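## Task

Move the red bin, and no other bin, to the bench edge closest to the arms. Then set the hook flat on the bench next to it, with the handle sticking out past that edge. Every other bin must stay upright, anything inside a bin must still be inside it at the end, and neither bench may shift.

## Robot and tools

Robots: three identical Kinova Gen3 arms named arm1, arm2 and arm3. Each has seven revolute joints, a Robotiq 2F-85 two-finger gripper and a wrist camera. The hand can reach roughly 1.0 m from the joint-1 axis. Two fixed room cameras, room_a and room_b, also watch the scene.

Frame: all positions use a single scene frame whose origin is on the floor, with +z up. The bases sit in a row along x, at about x=-0.925 (arm1), x=0 (arm2) and x=+0.923 (arm3). All three have y near 0 and z between 0.57 and 0.64 m, and each base's own +x is turned about the vertical axis by a similar amount. The point called hand lies between the finger pads, around 2 cm back from the fingertips, or 0.5 cm back when the gripper is wide open. The hand's z axis runs along the fingers, and the fingers close along its y axis.

Joints, all in radians: joint1_rad spins the whole arm about the base's vertical axis. Positive is clockwise seen from above, and at 0 the arm points along the base's +x. joint2_rad is the shoulder: 0 is upright, positive leans forward, and the range is ±2.249. joint3_rad rolls the upper arm. joint4_rad is the elbow: 0 is straight, and the range is ±2.579. joint5_rad rolls the forearm. joint6_rad is the wrist bend, range ±2.099. joint7_rad rolls the hand, and positive is counter-clockwise seen from behind the hand. Joints 1, 3, 5 and 7 accept ±69.115. gripper_m is the gap between the fingertips in metres, from 0 (shut) to 0.085 (open). A joint counts as done within ±0.01 rad, and the gripper within ±0.003 m.

move: each optional key is a robot name, arm1, arm2 or arm3. Each one holds {"joints": {...}}, a map from joint name to an absolute target. These are not offsets from the current reading. You may name any subset of joints. Anything you leave out keeps its previous target and can still be moving toward it. The optional "cameras" key is a list of camera names. Leaving it out, or passing ["all"], returns every camera, and [] returns none. An unknown key makes the call invalid, and a value outside a range makes it refused. A refusal, or a stop that begins during the call, cancels the later move, wait and finished_scene calls in the same reply. Calling move with nothing in it just reports the full state.

Motion: the joints of one arm start together and finish together. Joints 1 to 4 top out near 1.39 rad/s and joints 5 to 7 near 1.22 rad/s, and acceleration is limited too. A large change can return before the arm arrives, and the hand may take a wide path between postures. To grip firmly, open wide first, then command a gripper_m well below the object's width. There is no setting for grip force.

wait: seconds, from 0 to 10. It commands nothing new and returns the state and images. zoom_image: camera plus region [x0,y0,x1,y1] in image pixels, with the origin at top-left and each side at most 504. Only cameras in the latest images can be zoomed. Every image is 896x504. read_manual: returns licence text only. finished_scene: scene as an integer from 1 to 3. It ends the scene for good, so the goal has to hold with no robot support. After ending scene 1, make no further calls in that reply.

Results: the line "move" names each arm that was sent a motion, with "done" or its worst status word. joint_status gives the outcome for each joint. off_target means the joint stopped short and may keep pushing. time_out means it gave up and now holds where it stopped. not_followed, together with "joint command not followed", means a collision check blocked the targets. The arm may keep retrying those targets until you send new ones or the path clears. on_its_own reports motion you did not command. An arm listed under "as last shown" was not named in the call, and its lines repeat earlier values. The "pictures" line gives the order of the images, which can lag the state slightly. Joint velocities are in rad/s, and "within noise" means the arm is still. Joint torques are in N m, with positive toward increasing angle. They change at rest only through contact or load. Flange force is in the hand's x y z, includes the weight of anything held, and reads "no reading" near singular poses. MOTOR HOT appears at 60 °C. At 75 °C an OVER-TEMPERATURE FAULT makes that arm sag for 30 to 60 s or more, and blocked keys then show limit_stop_at_motor_heat, in which case resend the targets. A torque fault happens when a sensor exceeds its limit (104.5 for joints 1 to 4, 51.3 for joints 5 to 7) or a joint drifts more than 5° from its plan. The arm then freezes for 10 s and skips its remaining commands.

Avoid: the arms push on through contact and do not stop by themselves. Do not press two robots together, and do not close a gripper on another arm's fingers. Avoid hard impacts on fixed or heavy items, dropping things, and releasing objects while they are still moving. Do not knock anything off the work area or onto the floor, since that ends the scene. Do not squeeze hard on something that is still resting on a surface, and do not twist, yank or swing loads fast. Do not leave an arm stretched out or holding a load for long, because it heats up. Loose objects may occasionally get nudged by the scene. Smooth motion with little effort is preferred.

Each tool is called after "Request:" in YAML: its name, and indented under it one key for each argument.

## Session

Request:
move:

Scene clock: 0.00 s.
Joint torques (N m): no reading
Flange force (N): no reading
Joint velocities: within noise
arm1.joint_positions: joint1_rad=-0.014 joint2_rad=-0.435 joint3_rad=-0.054 joint4_rad=+1.354 joint5_rad=-0.084 joint6_rad=+1.957 joint7_rad=+1.310 gripper_m=+0.085
arm1.joint_status: not commanded
arm1.hand: x=-0.9593 y=+0.1495 z=+1.1295 quat_wxyz=(-0.048, +0.692, -0.710, -0.124) (m; scene frame)
arm2.joint_positions: joint1_rad=-0.837 joint2_rad=-0.582 joint3_rad=-0.020 joint4_rad=+1.561 joint5_rad=-0.026 joint6_rad=+1.842 joint7_rad=+1.136 gripper_m=+0.085
arm2.joint_status: not commanded
arm2.hand: x=-0.1005 y=+0.0815 z=+1.1571 quat_wxyz=(+0.000, +0.865, -0.477, -0.154) (m; scene frame)
arm3.joint_positions: joint1_rad=-0.696 joint2_rad=-0.410 joint3_rad=-0.040 joint4_rad=+1.398 joint5_rad=-0.129 joint6_rad=+1.982 joint7_rad=+0.798 gripper_m=+0.085
arm3.joint_status: not commanded
arm3.hand: x=+0.8127 y=+0.1055 z=+1.1164 quat_wxyz=(+0.055, +0.736, -0.669, -0.088) (m; scene frame)
pictures: arm1_cam_wrist, arm2_cam_wrist, arm3_cam_wrist, room_a, room_b

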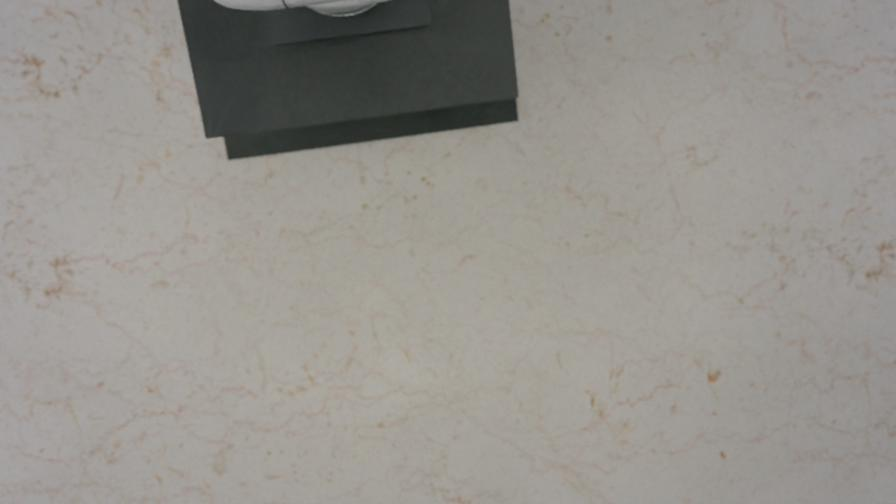

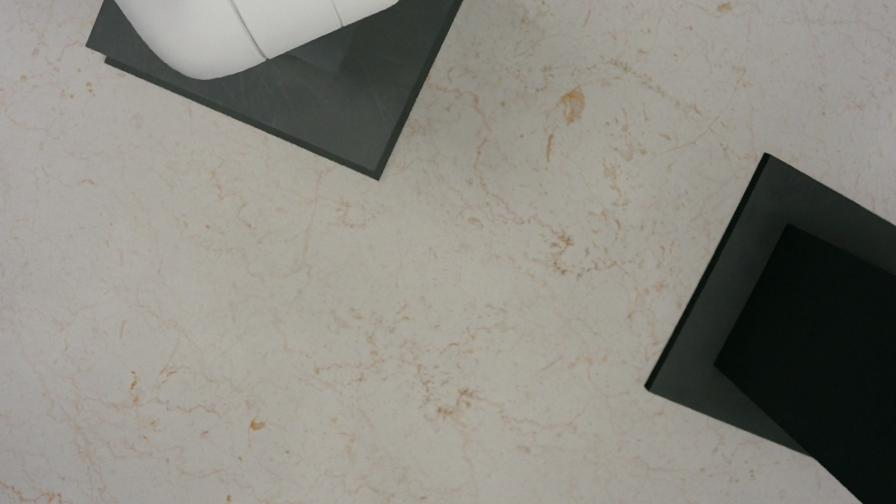

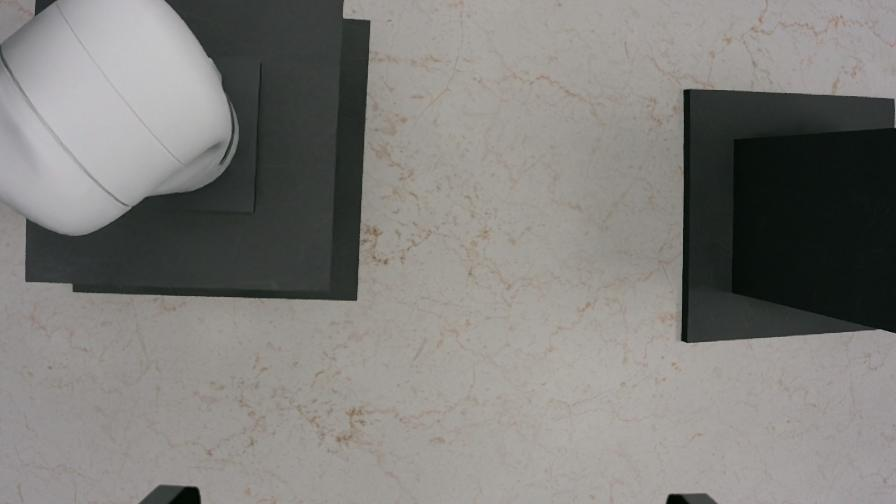

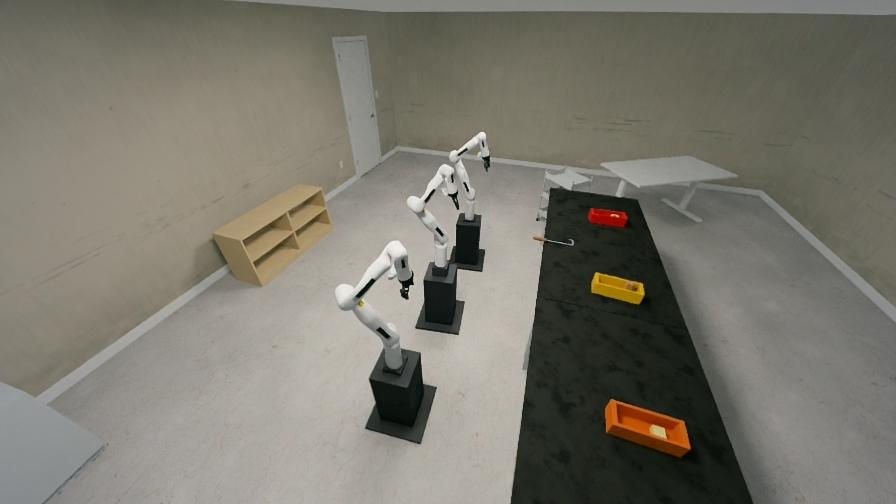

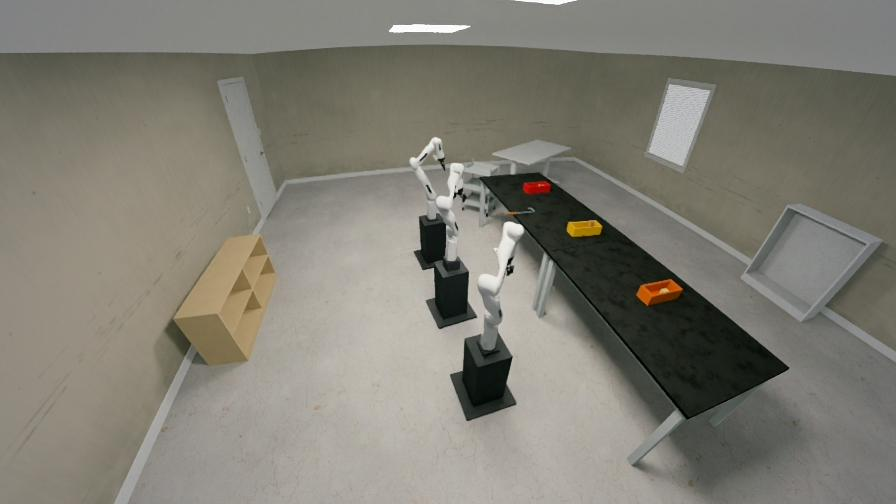

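Request:
zoom_image:
  camera: "room_a"
  region: [400, 120, 700, 320]

Request:
zoom_image:
  camera: "room_b"
  region: [380, 120, 660, 320]

Request:
zoom_image:
  camera: "room_a"
  region: [520, 190, 660, 310]

Scaled by 1.680 from the camera's 896x504 image, which has a finer 1280x720 frame.

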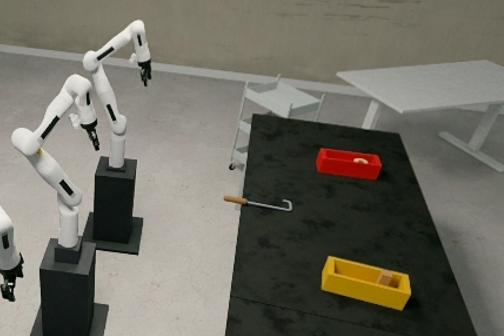

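Scaled by 1.800 from the camera's 896x504 image, which has a finer 1280x720 frame.

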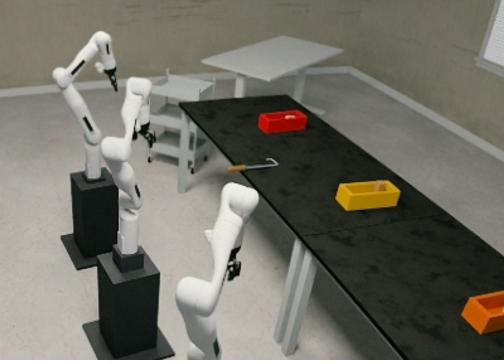

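Scaled by 3.600 from the camera's 896x504 image, which has a finer 1280x720 frame.

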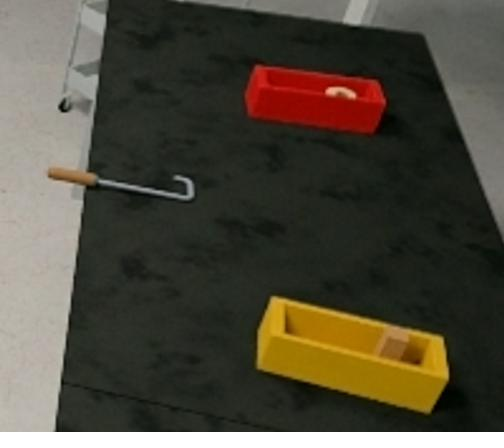

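Request:
move:
  arm1: {"joints":{"joint1_rad":0.4,"joint2_rad":-0.2,"joint3_rad":0,"joint4_rad":1.4,"joint5_rad":0,"joint6_rad":1.1,"joint7_rad":-1.571}}
  arm2: {"joints":{"joint1_rad":-0.5,"joint2_rad":-0.2,"joint3_rad":0,"joint4_rad":1.4,"joint5_rad":0,"joint6_rad":1.1,"joint7_rad":-1.571}}
  cameras: ["arm1_cam_wrist","arm2_cam_wrist","room_a"]

Scene clock: 10.13 s.
Joint torques (N m): arm1=[-0.54 -6.08 -0.24 -10.59 -0.26 -2.01 -0.11] | arm2=[-1.62 -5.14 0.32 -12.31 -0.23 -2.16 0.16] | arm3=[0.83 0.44 1.24 -7.88 -0.08 -0.28 -0.18]
Flange force (N): arm1=[-1.0 0.3 -0.3] | arm2=[-10.9 -2.6 0.6] | arm3=[2.5 2.3 1.6]
move: arm1 done; arm2 done
Joint velocities: within noise
arm1.joint_positions: joint1_rad=+0.400 joint2_rad=-0.200 joint3_rad=+0.000 joint4_rad=+1.400 joint5_rad=+0.000 joint6_rad=+1.100 joint7_rad=-1.571 gripper_m=+0.085
arm1.joint_status: all done
arm1.hand: x=-0.7825 y=+0.4187 z=+1.1758 quat_wxyz=(+0.247, -0.727, -0.552, -0.325) (m; scene frame)
arm2.joint_positions: joint1_rad=-0.500 joint2_rad=-0.200 joint3_rad=+0.000 joint4_rad=+1.400 joint5_rad=+0.000 joint6_rad=+1.100 joint7_rad=-1.571 gripper_m=+0.085
arm2.joint_status: all done
arm2.hand: x=-0.2437 y=+0.3712 z=+1.2390 quat_wxyz=(+0.359, -0.415, -0.816, -0.179) (m; scene frame)
arm3: as last shown
pictures: arm1_cam_wrist, arm2_cam_wrist, room_a

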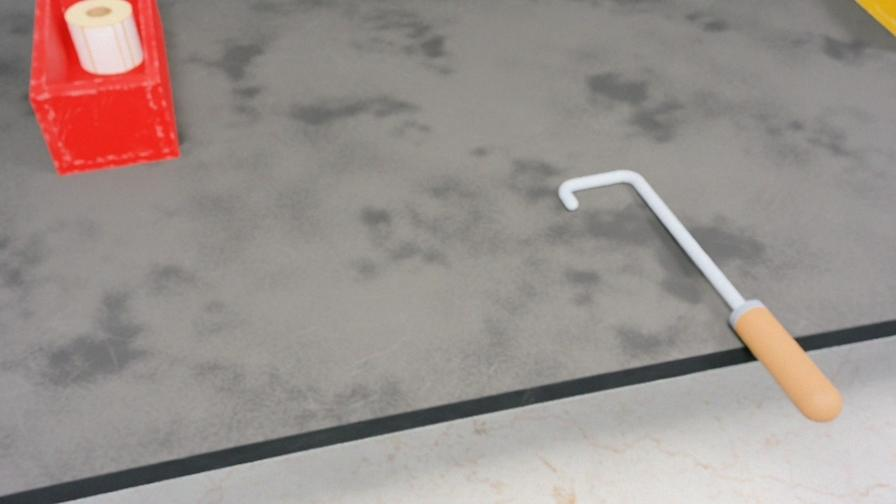

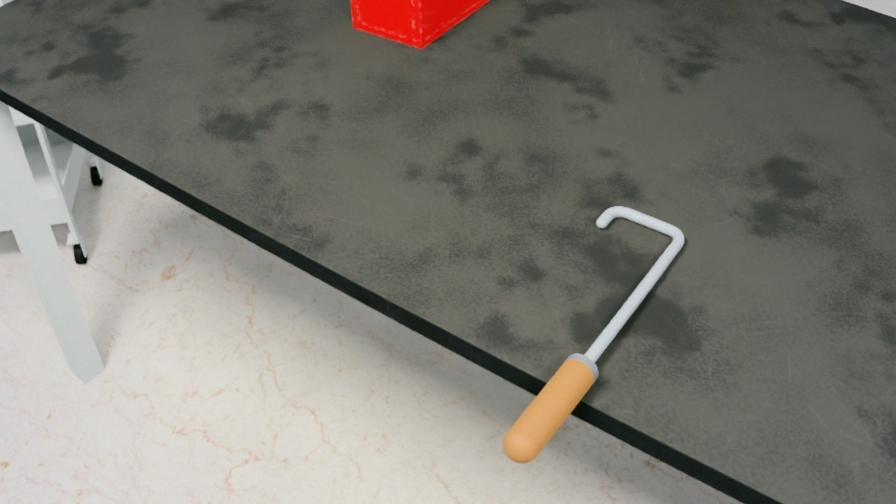

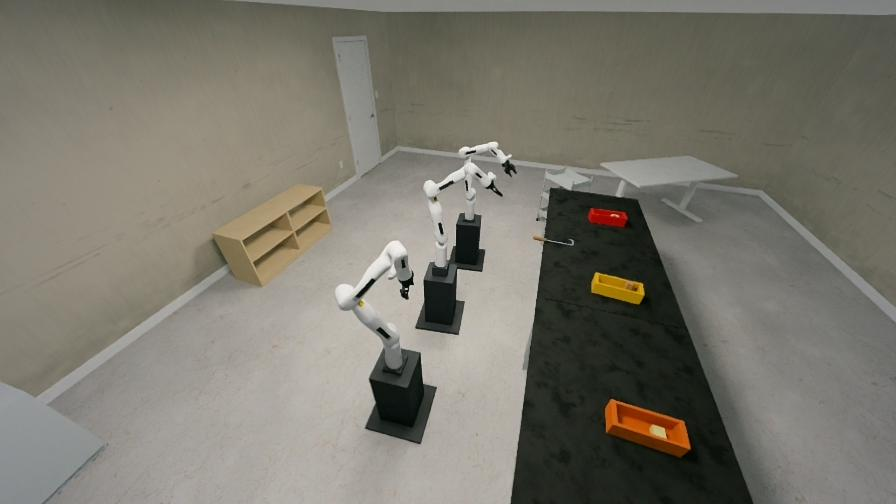

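Request:
move:
  arm2: {"joints":{"joint1_rad":0.3}}
  arm1: {"joints":{"joint1_rad":1.1348,"joint2_rad":1.1759,"joint4_rad":1.2678,"joint5_rad":1.12,"joint6_rad":-1.2206,"joint7_rad":-2.187}}
  cameras: ["arm1_cam_wrist","room_a","room_b"]

Scene clock: 28.93 s.
Joint torques (N m): arm1=[-0.48 -25.26 -2.02 -7.31 -1.84 -2.11 -0.03] | arm2=[-1.6 -5.1 0.45 -12.32 -0.19 -2.17 0.14] | arm3=[0.79 0.49 1.21 -7.86 -0.07 -0.27 -0.17]
Flange force (N): arm1=[2.0 -0.5 -1.9] | arm2=[-10.9 -2.5 0.6] | arm3=[2.5 2.2 1.6]
move: arm1 done; arm2 done
Joint velocities: within noise
arm1.joint_positions: joint1_rad=+1.135 joint2_rad=+1.176 joint3_rad=+0.000 joint4_rad=+1.268 joint5_rad=+1.120 joint6_rad=-1.221 joint7_rad=-2.187 gripper_m=+0.085
arm1.joint_status: all done
arm1.hand: x=-0.4131 y=+0.6059 z=+0.7778 quat_wxyz=(+0.500, -0.500, -0.501, -0.499) (m; scene frame)
arm2.joint_positions: joint1_rad=+0.300 joint2_rad=-0.200 joint3_rad=+0.000 joint4_rad=+1.400 joint5_rad=+0.000 joint6_rad=+1.100 joint7_rad=-1.571 gripper_m=+0.085
arm2.joint_status: all done
arm2.hand: x=+0.0954 y=+0.4317 z=+1.2396 quat_wxyz=(+0.257, -0.698, -0.592, -0.309) (m; scene frame)
arm3: as last shown
pictures: arm1_cam_wrist, room_a, room_b

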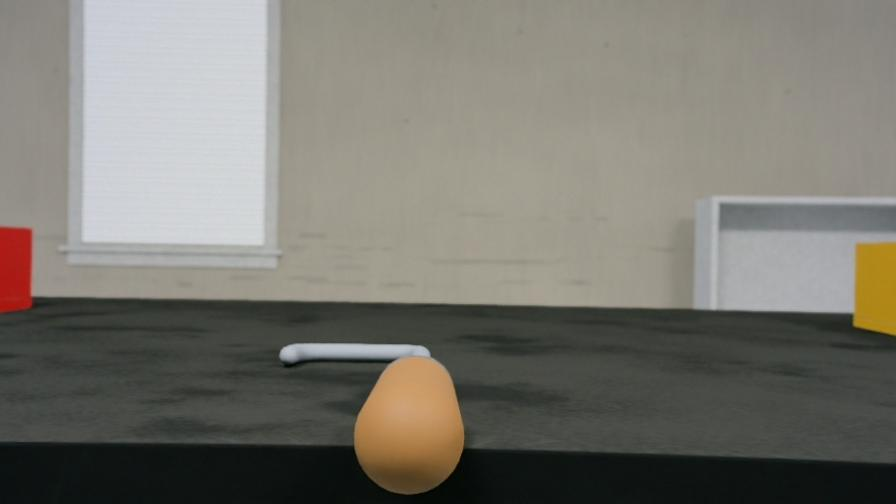

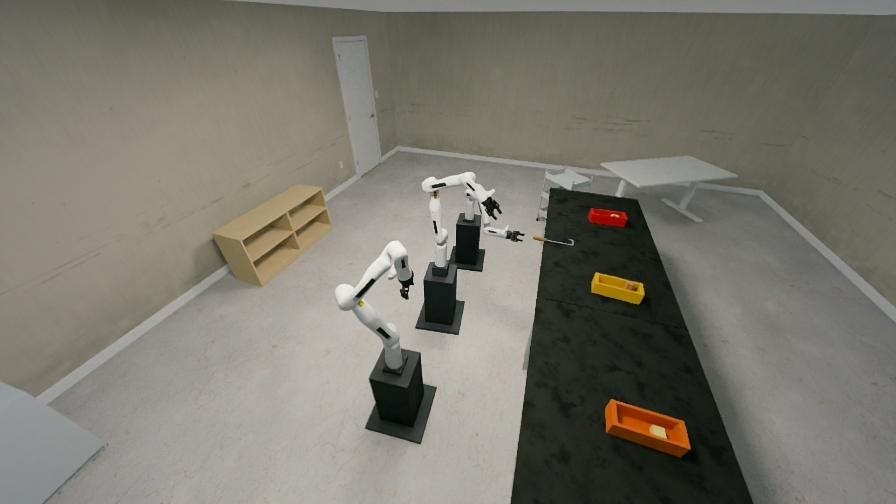

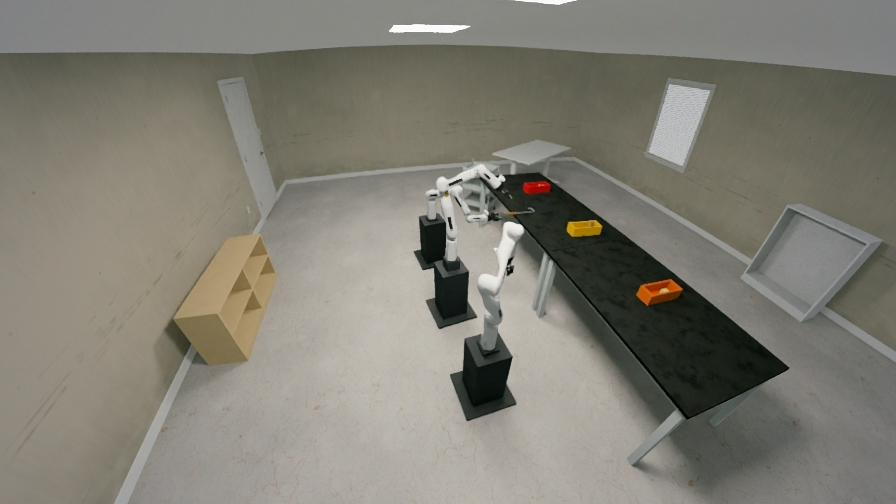

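Request:
move:
  arm1: {"joints":{"joint1_rad":0.9937,"joint2_rad":1.2637,"joint4_rad":1.0091,"joint5_rad":1.068,"joint6_rad":-1.0528,"joint7_rad":-2.3039}}
  cameras: ["arm1_cam_wrist"]

Request:
move:
  arm1: {"joints":{"gripper_m":0.0}}
  cameras: ["arm1_cam_wrist"]

Scene clock: 32.17 s.
Joint torques (N m): arm1=[-0.57 -27.23 -1.83 -8.75 -1.88 -1.95 -0.07] | arm2=[-1.53 -5.07 0.44 -12.34 -0.19 -2.18 0.16] | arm3=[0.82 0.48 1.21 -7.92 -0.08 -0.29 -0.15]
Flange force (N): arm1=[2.1 -1.0 -2.4] | arm2=[-11.0 -2.5 0.6] | arm3=[2.6 2.1 1.7]
move: arm1 done
Joint velocities: within noise
arm1.joint_positions: joint1_rad=+0.994 joint2_rad=+1.264 joint3_rad=+0.000 joint4_rad=+1.009 joint5_rad=+1.068 joint6_rad=-1.053 joint7_rad=-2.304 gripper_m=+0.085
arm1.joint_status: all done
arm1.hand: x=-0.4208 y=+0.7079 z=+0.7809 quat_wxyz=(+0.500, -0.500, -0.500, -0.500) (m; scene frame)
arm2, arm3: as last shown
pictures: arm1_cam_wrist

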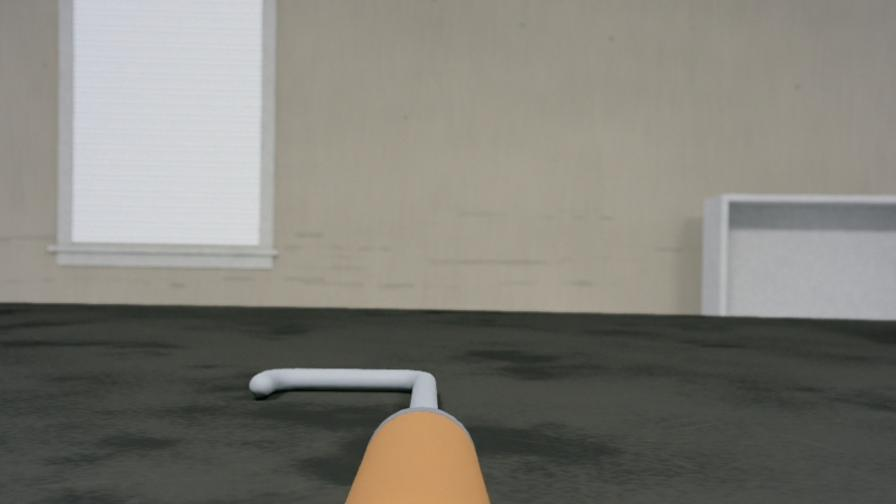

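Scene clock: 33.27 s.
Joint torques (N m): arm1=[-1.16 -27.3 -2.02 -8.77 -1.75 -2.04 -0.03] | arm2=[-1.6 -5.1 0.46 -12.36 -0.2 -2.19 0.14] | arm3=[0.84 0.43 1.24 -7.89 -0.11 -0.3 -0.16]
Flange force (N): arm1=[2.0 -0.4 -2.9] | arm2=[-11.0 -2.6 0.6] | arm3=[2.5 2.3 1.6]
move: arm1 off_target
Joint velocities: within noise
arm1.joint_positions: joint1_rad=+0.994 joint2_rad=+1.264 joint3_rad=+0.000 joint4_rad=+1.009 joint5_rad=+1.068 joint6_rad=-1.053 joint7_rad=-2.304 gripper_m=+0.027
arm1.joint_status: gripper_m off_target (ended at +0.027, target +0.000)
arm1.hand: x=-0.4208 y=+0.7079 z=+0.7809 quat_wxyz=(+0.500, -0.500, -0.500, -0.500) (m; scene frame)
arm2, arm3: as last shown
pictures: arm1_cam_wrist

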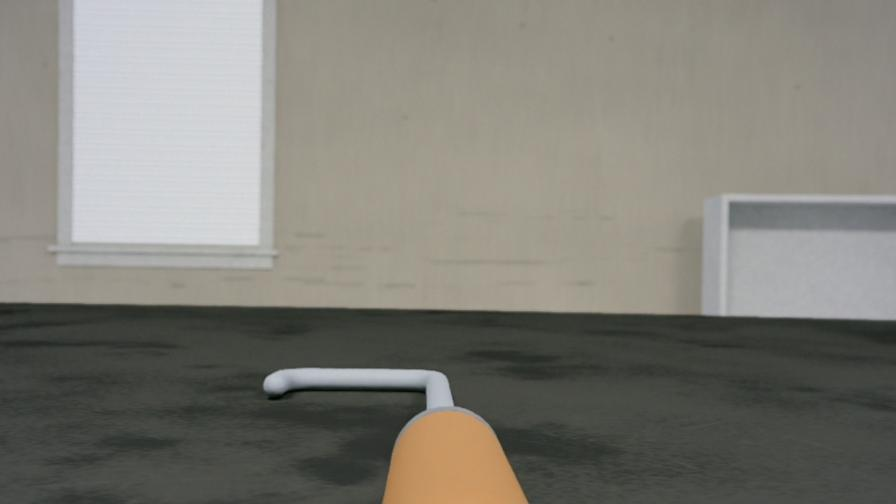

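Request:
move:
  arm1: {"joints":{"joint1_rad":1.0654,"joint2_rad":1.0453,"joint4_rad":1.2101,"joint5_rad":1.1355,"joint6_rad":-1.0944,"joint7_rad":-2.3492}}
  cameras: ["arm1_cam_wrist"]

Request:
move:
  arm1: {"joints":{"joint1_rad":0.0415,"joint2_rad":0.4349,"joint4_rad":2.1658,"joint5_rad":-0.101,"joint6_rad":-1.0324,"joint7_rad":0.052}}
  cameras: ["arm1_cam_wrist","room_a","room_b"]

Scene clock: 40.13 s.
Joint torques (N m): arm1=[-0.52 -28.56 -3.02 -10.58 -3.11 -3.09 -0.09] | arm2=[-1.59 -5.06 0.43 -12.33 -0.18 -2.19 0.15] | arm3=[0.79 0.48 1.19 -7.9 -0.12 -0.3 -0.13]
Flange force (N): arm1=[-1.7 -0.9 -2.2] | arm2=[-11.0 -2.4 0.5] | arm3=[2.6 2.2 1.6]
move: arm1 done
Joint velocities: within noise
arm1.joint_positions: joint1_rad=+1.065 joint2_rad=+1.045 joint3_rad=+0.000 joint4_rad=+1.210 joint5_rad=+1.135 joint6_rad=-1.094 joint7_rad=-2.349 gripper_m=+0.027
arm1.joint_status: all done
arm1.hand: x=-0.4207 y=+0.6510 z=+0.8692 quat_wxyz=(+0.500, -0.500, -0.500, -0.500) (m; scene frame)
arm2, arm3: as last shown
pictures: arm1_cam_wrist

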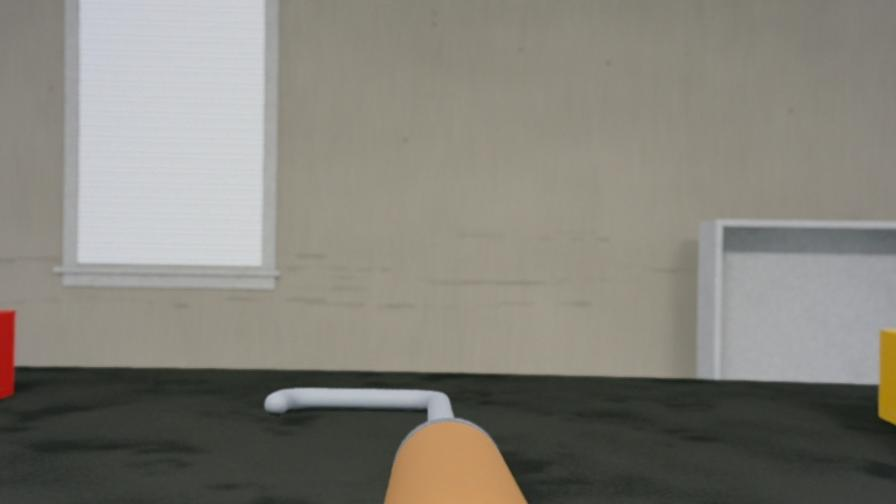

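Scene clock: 43.07 s.
Joint torques (N m): arm1=[-0.58 -18.5 0.25 -9.79 0.03 -4.52 -0.09] | arm2=[-1.6 -5.13 0.44 -12.38 -0.19 -2.16 0.14] | arm3=[0.86 0.49 1.22 -7.9 -0.1 -0.28 -0.16]
Flange force (N): arm1=[-2.1 -2.1 -0.7] | arm2=[-11.1 -2.4 0.7] | arm3=[2.5 2.1 1.7]
move: arm1 done
Joint velocities: within noise
arm1.joint_positions: joint1_rad=+0.042 joint2_rad=+0.435 joint3_rad=+0.000 joint4_rad=+2.166 joint5_rad=-0.101 joint6_rad=-1.032 joint7_rad=+0.052 gripper_m=+0.027
arm1.joint_status: all done
arm1.hand: x=-0.9297 y=+0.6510 z=+0.9688 quat_wxyz=(+0.000, +0.000, -0.708, -0.707) (m; scene frame)
arm2, arm3: as last shown
pictures: arm1_cam_wrist, room_a, room_b

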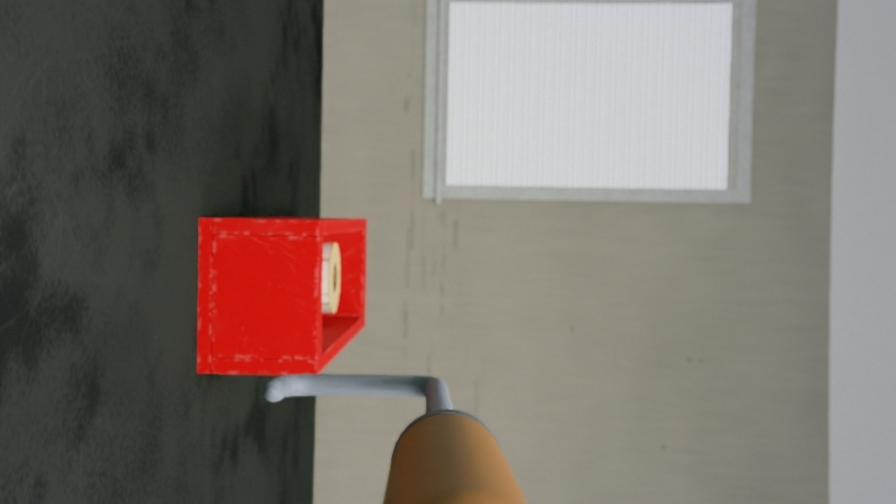

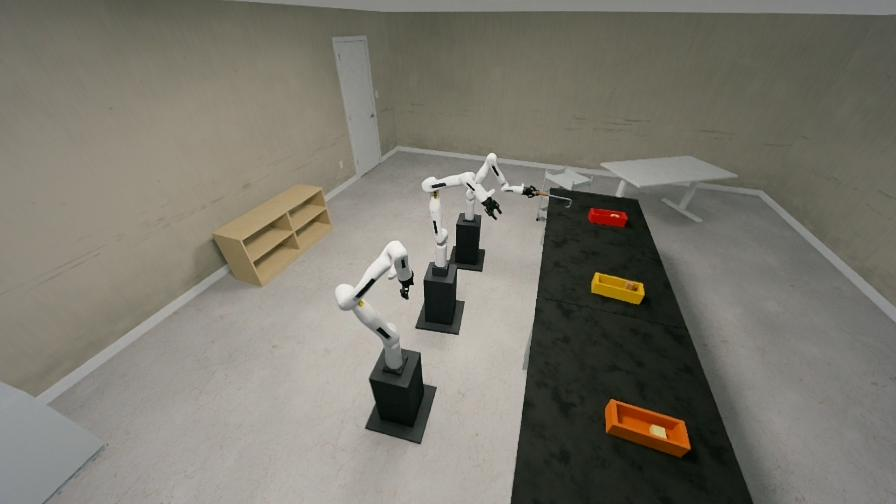

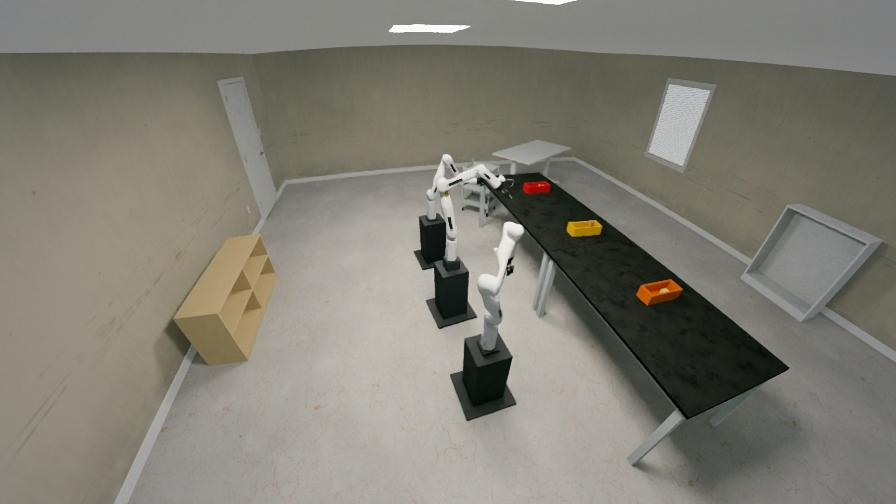

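Request:
move:
  arm1: {"joints":{"joint1_rad":0.049,"joint2_rad":0.9418,"joint4_rad":1.0739,"joint5_rad":-0.1826,"joint6_rad":-0.4512,"joint7_rad":0.1646}}
  cameras: ["arm1_cam_wrist","room_a","room_b"]

Request:
zoom_image:
  camera: "room_a"
  region: [520, 180, 660, 250]

Request:
zoom_image:
  camera: "room_b"
  region: [480, 160, 580, 210]

Scene clock: 51.80 s.
Joint torques (N m): arm1=[-0.47 -30.71 0.54 -13.75 0.02 -4.48 -0.11] | arm2=[-1.57 -5.1 0.45 -12.33 -0.21 -2.17 0.13] | arm3=[0.82 0.5 1.24 -7.93 -0.08 -0.28 -0.16]
Flange force (N): arm1=[-1.8 -2.6 -2.2] | arm2=[-10.9 -2.5 0.6] | arm3=[2.7 2.2 1.8]
move: arm1 done
Joint velocities: within noise
arm1.joint_positions: joint1_rad=+0.049 joint2_rad=+0.942 joint3_rad=+0.000 joint4_rad=+1.074 joint5_rad=-0.183 joint6_rad=-0.451 joint7_rad=+0.165 gripper_m=+0.027
arm1.joint_status: all done
arm1.hand: x=-0.9497 y=+0.9350 z=+0.9683 quat_wxyz=(+0.000, +0.000, -0.708, -0.707) (m; scene frame)
arm2, arm3: as last shown
pictures: arm1_cam_wrist, room_a, room_b

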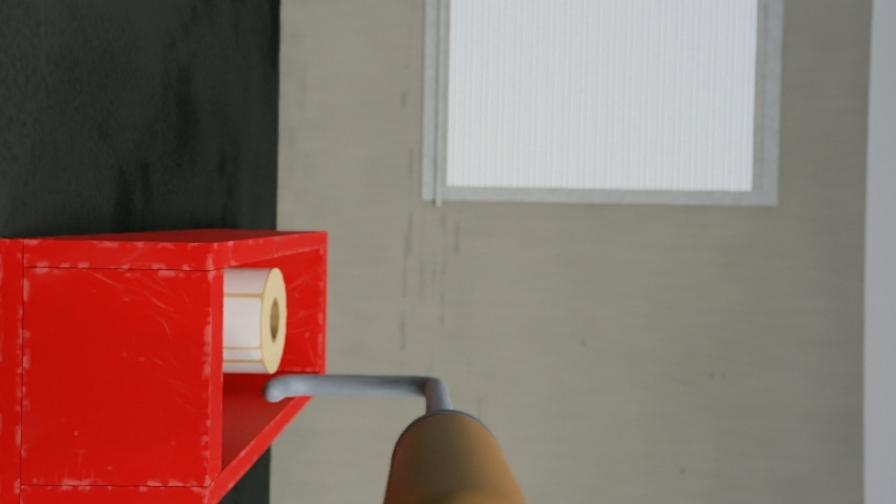

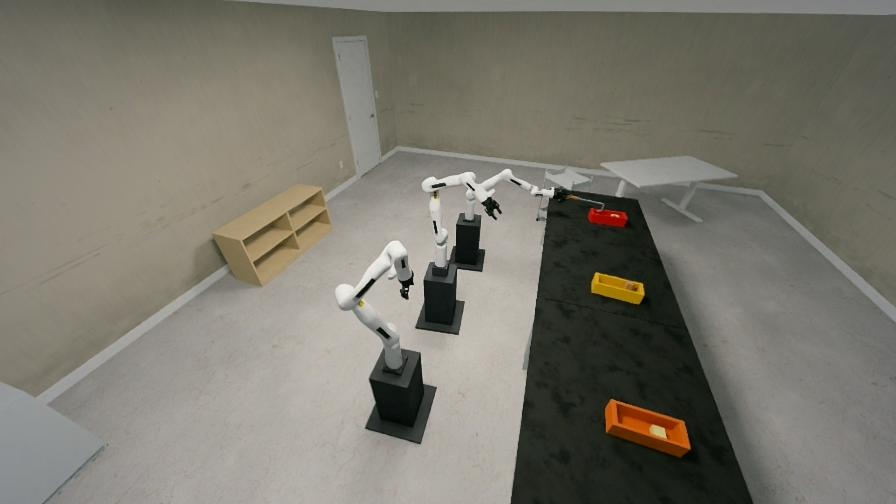

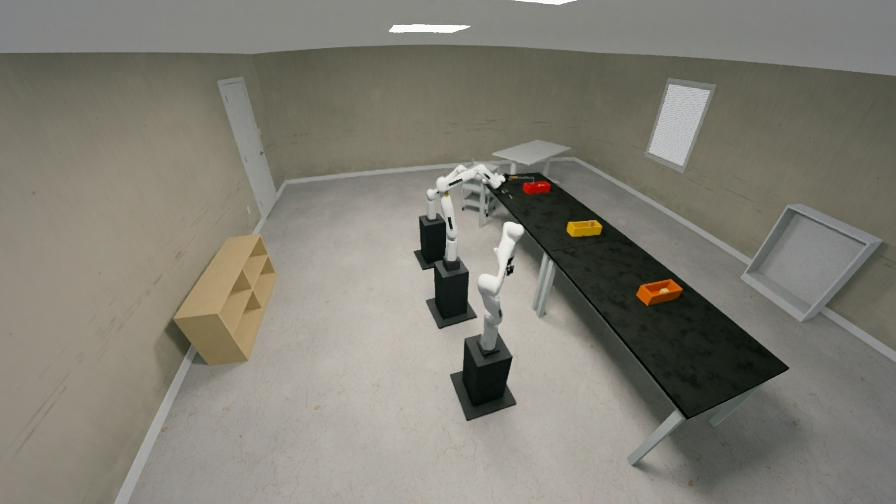

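Scaled by 3.600 from the camera's 896x504 image, which has a finer 1280x720 frame.

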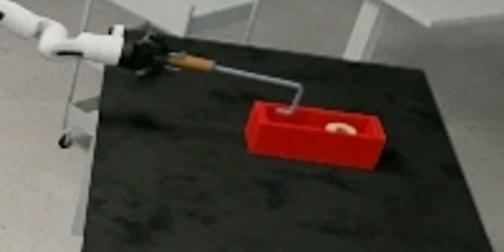

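Scaled by 5.040 from the camera's 896x504 image, which has a finer 1280x720 frame.

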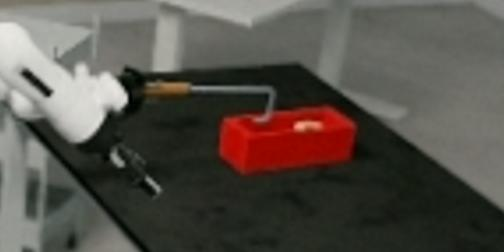

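Request:
move:
  arm1: {"joints":{"joint1_rad":0.0224,"joint2_rad":1.0848,"joint4_rad":1.0543,"joint5_rad":-0.195,"joint6_rad":-0.5771,"joint7_rad":0.164}}
  cameras: ["arm1_cam_wrist","room_a","room_b"]

Request:
zoom_image:
  camera: "room_a"
  region: [520, 180, 660, 250]

Request:
zoom_image:
  camera: "room_b"
  region: [480, 160, 580, 210]

Scene clock: 56.20 s.
Joint torques (N m): arm1=[-0.39 -31.73 0.89 -13.15 0.09 -4.54 -0.15] | arm2=[-1.59 -5.1 0.44 -12.35 -0.21 -2.18 0.14] | arm3=[0.83 0.46 1.23 -7.92 -0.08 -0.28 -0.16]
Flange force (N): arm1=[-1.6 -2.2 -2.1] | arm2=[-11.0 -2.5 0.6] | arm3=[2.5 2.2 1.8]
move: arm1 done
Joint velocities: within noise
arm1.joint_positions: joint1_rad=+0.022 joint2_rad=+1.085 joint3_rad=+0.000 joint4_rad=+1.054 joint5_rad=-0.195 joint6_rad=-0.577 joint7_rad=+0.164 gripper_m=+0.027
arm1.joint_status: all done
arm1.hand: x=-0.9677 y=+0.9469 z=+0.8836 quat_wxyz=(+0.000, +0.000, -0.708, -0.707) (m; scene frame)
arm2: as last shown
arm3.joint_positions: joint1_rad=-0.696 joint2_rad=-0.410 joint3_rad=-0.040 joint4_rad=+1.398 joint5_rad=-0.129 joint6_rad=+1.982 joint7_rad=+0.798 gripper_m=+0.085
arm3.joint_status: not commanded
arm3.hand: x=+0.8127 y=+0.1055 z=+1.1164 quat_wxyz=(+0.055, +0.736, -0.669, -0.088) (m; scene frame)
pictures: arm1_cam_wrist, room_a, room_b

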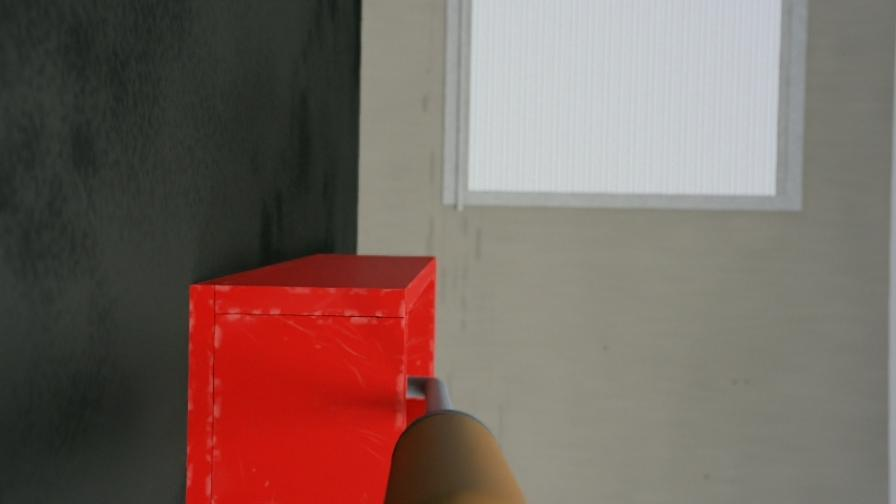

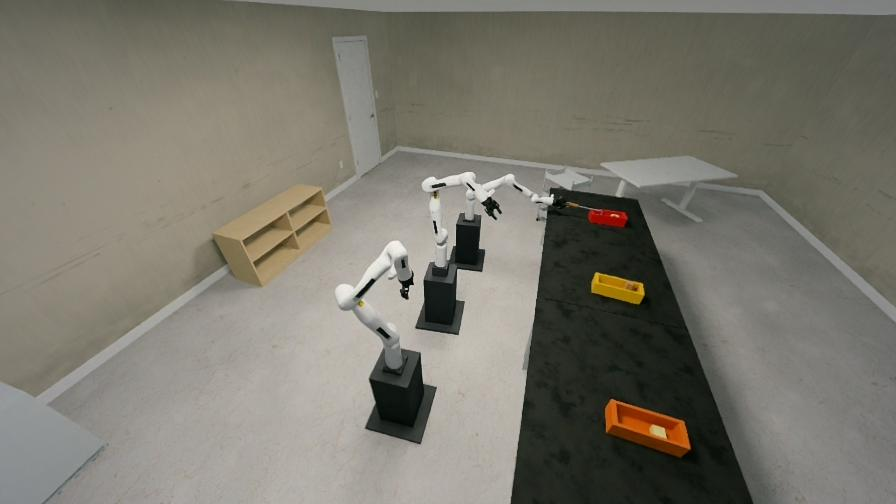

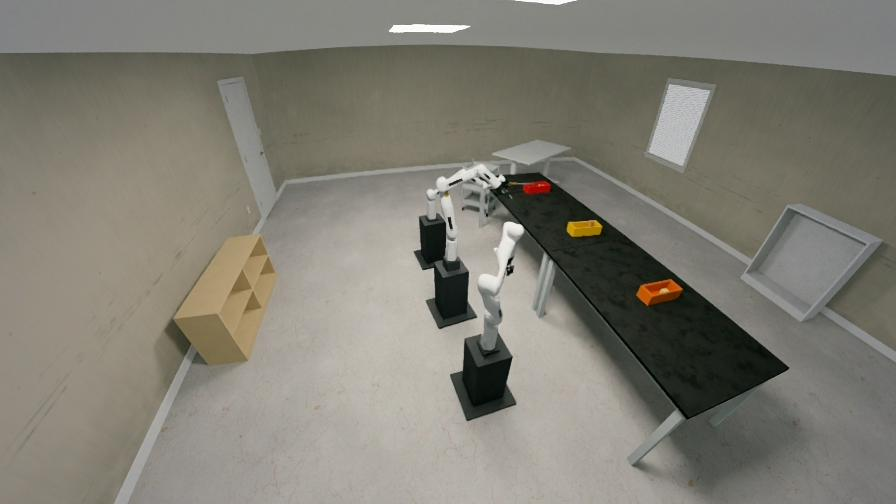

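Scaled by 3.600 from the camera's 896x504 image, which has a finer 1280x720 frame.

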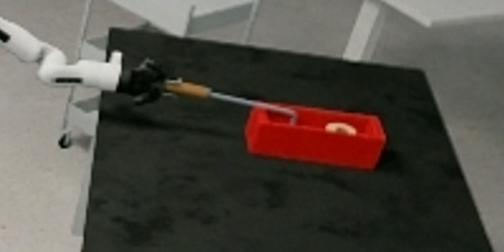

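Scaled by 5.040 from the camera's 896x504 image, which has a finer 1280x720 frame.

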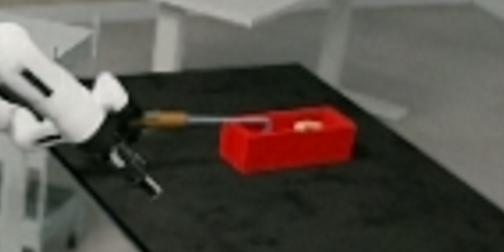

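Request:
move:
  arm1: {"joints":{"joint1_rad":0.0182,"joint2_rad":0.9021,"joint4_rad":1.5067,"joint5_rad":-0.1476,"joint6_rad":-0.8442,"joint7_rad":0.0985}}
  cameras: ["arm1_cam_wrist","room_a"]

Request:
move:
  arm1: {"joints":{"joint1_rad":-0.0066,"joint2_rad":0.7643,"joint4_rad":1.8817,"joint5_rad":-0.1531,"joint6_rad":-1.0801,"joint7_rad":0.0726}}
  cameras: ["arm1_cam_wrist","room_a"]

Request:
zoom_image:
  camera: "room_a"
  region: [520, 180, 660, 250]

Scene clock: 63.93 s.
Joint torques (N m): arm1=[-0.52 -27.99 0.64 -11.35 0 -4.48 -0.1] | arm2=[-1.58 -5.16 0.44 -12.28 -0.18 -2.21 0.18] | arm3=[0.84 0.51 1.24 -7.91 -0.08 -0.29 -0.14]
Flange force (N): arm1=[-1.8 -2.4 -1.0] | arm2=[-10.5 -2.6 0.5] | arm3=[2.7 2.2 1.7]
move: arm1 done
Joint velocities: within noise
arm1.joint_positions: joint1_rad=+0.018 joint2_rad=+0.902 joint3_rad=+0.000 joint4_rad=+1.507 joint5_rad=-0.148 joint6_rad=-0.844 joint7_rad=+0.099 gripper_m=+0.027
arm1.joint_status: all done
arm1.hand: x=-0.9597 y=+0.8508 z=+0.8837 quat_wxyz=(+0.000, +0.000, -0.707, -0.707) (m; scene frame)
arm2, arm3: as last shown
pictures: arm1_cam_wrist, room_a

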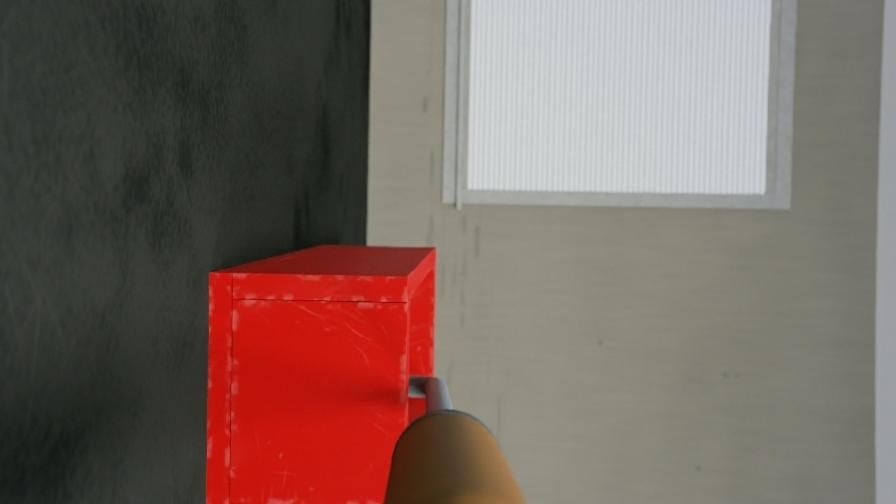

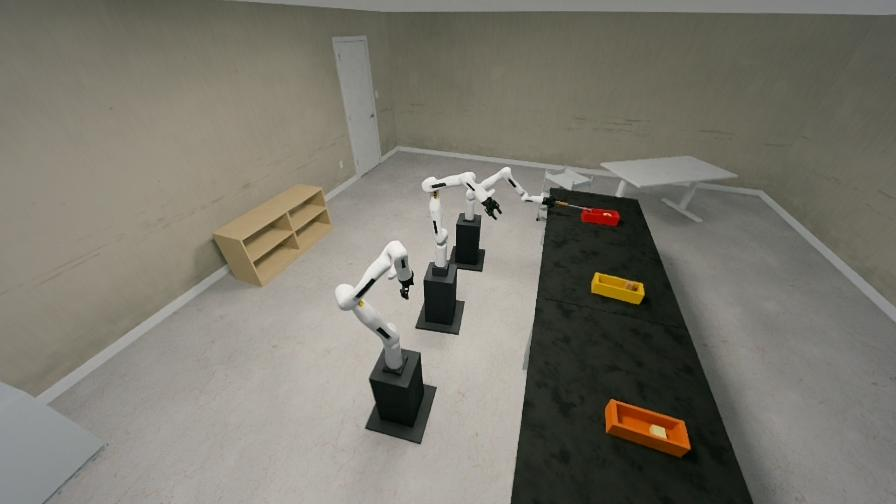

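Scene clock: 65.53 s.
Joint torques (N m): arm1=[-0.53 -23.98 0.64 -9.32 0.01 -4.56 -0.15] | arm2=[-1.58 -5.11 0.42 -12.34 -0.22 -2.2 0.14] | arm3=[0.85 0.46 1.2 -7.91 -0.07 -0.3 -0.14]
Flange force (N): arm1=[-1.8 -2.0 -0.3] | arm2=[-10.9 -2.5 0.5] | arm3=[2.5 2.2 1.7]
move: arm1 done
Joint velocities: within noise
arm1.joint_positions: joint1_rad=-0.007 joint2_rad=+0.764 joint3_rad=+0.000 joint4_rad=+1.882 joint5_rad=-0.153 joint6_rad=-1.080 joint7_rad=+0.073 gripper_m=+0.027
arm1.joint_status: all done
arm1.hand: x=-0.9597 y=+0.7509 z=+0.8837 quat_wxyz=(+0.000, +0.000, -0.708, -0.707) (m; scene frame)
arm2.joint_positions: joint1_rad=+0.300 joint2_rad=-0.200 joint3_rad=+0.000 joint4_rad=+1.400 joint5_rad=+0.000 joint6_rad=+1.100 joint7_rad=-1.571 gripper_m=+0.085
arm2.joint_status: not commanded
arm2.hand: x=+0.0954 y=+0.4317 z=+1.2396 quat_wxyz=(+0.257, -0.698, -0.592, -0.309) (m; scene frame)
arm3: as last shown
pictures: arm1_cam_wrist, room_a

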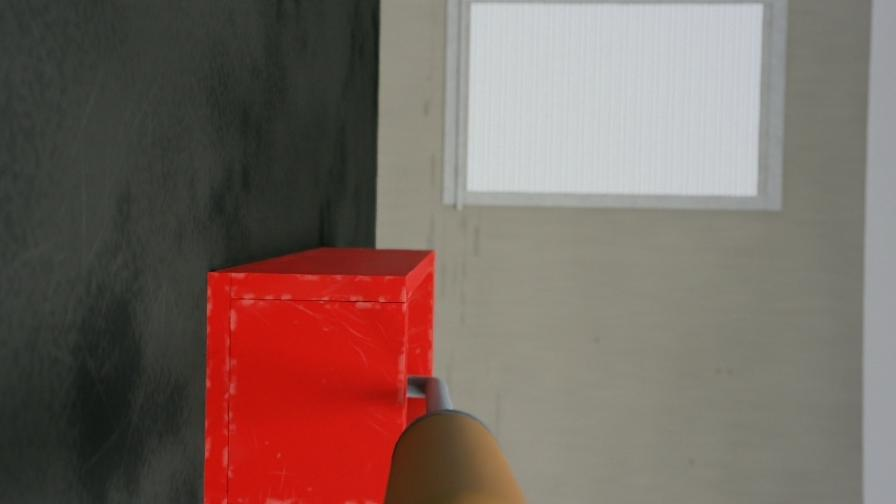

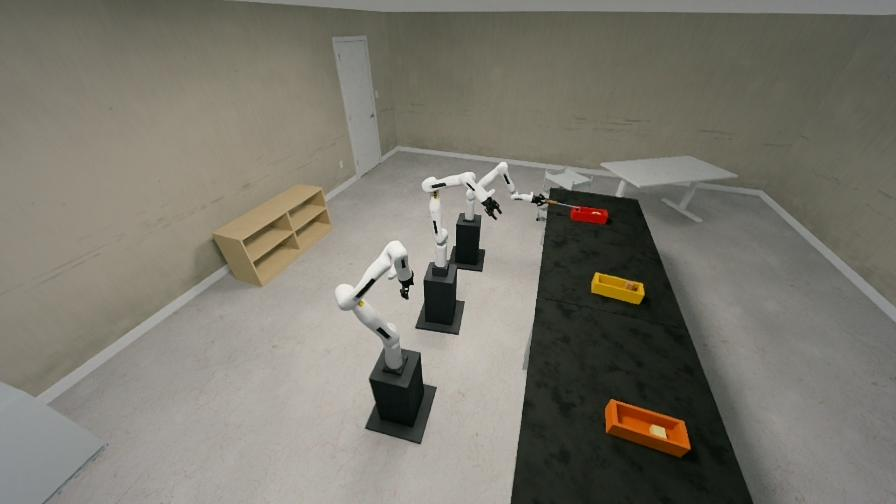

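Scaled by 3.600 from the camera's 896x504 image, which has a finer 1280x720 frame.

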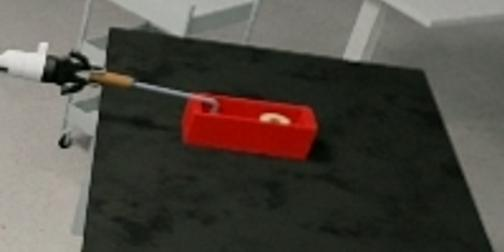

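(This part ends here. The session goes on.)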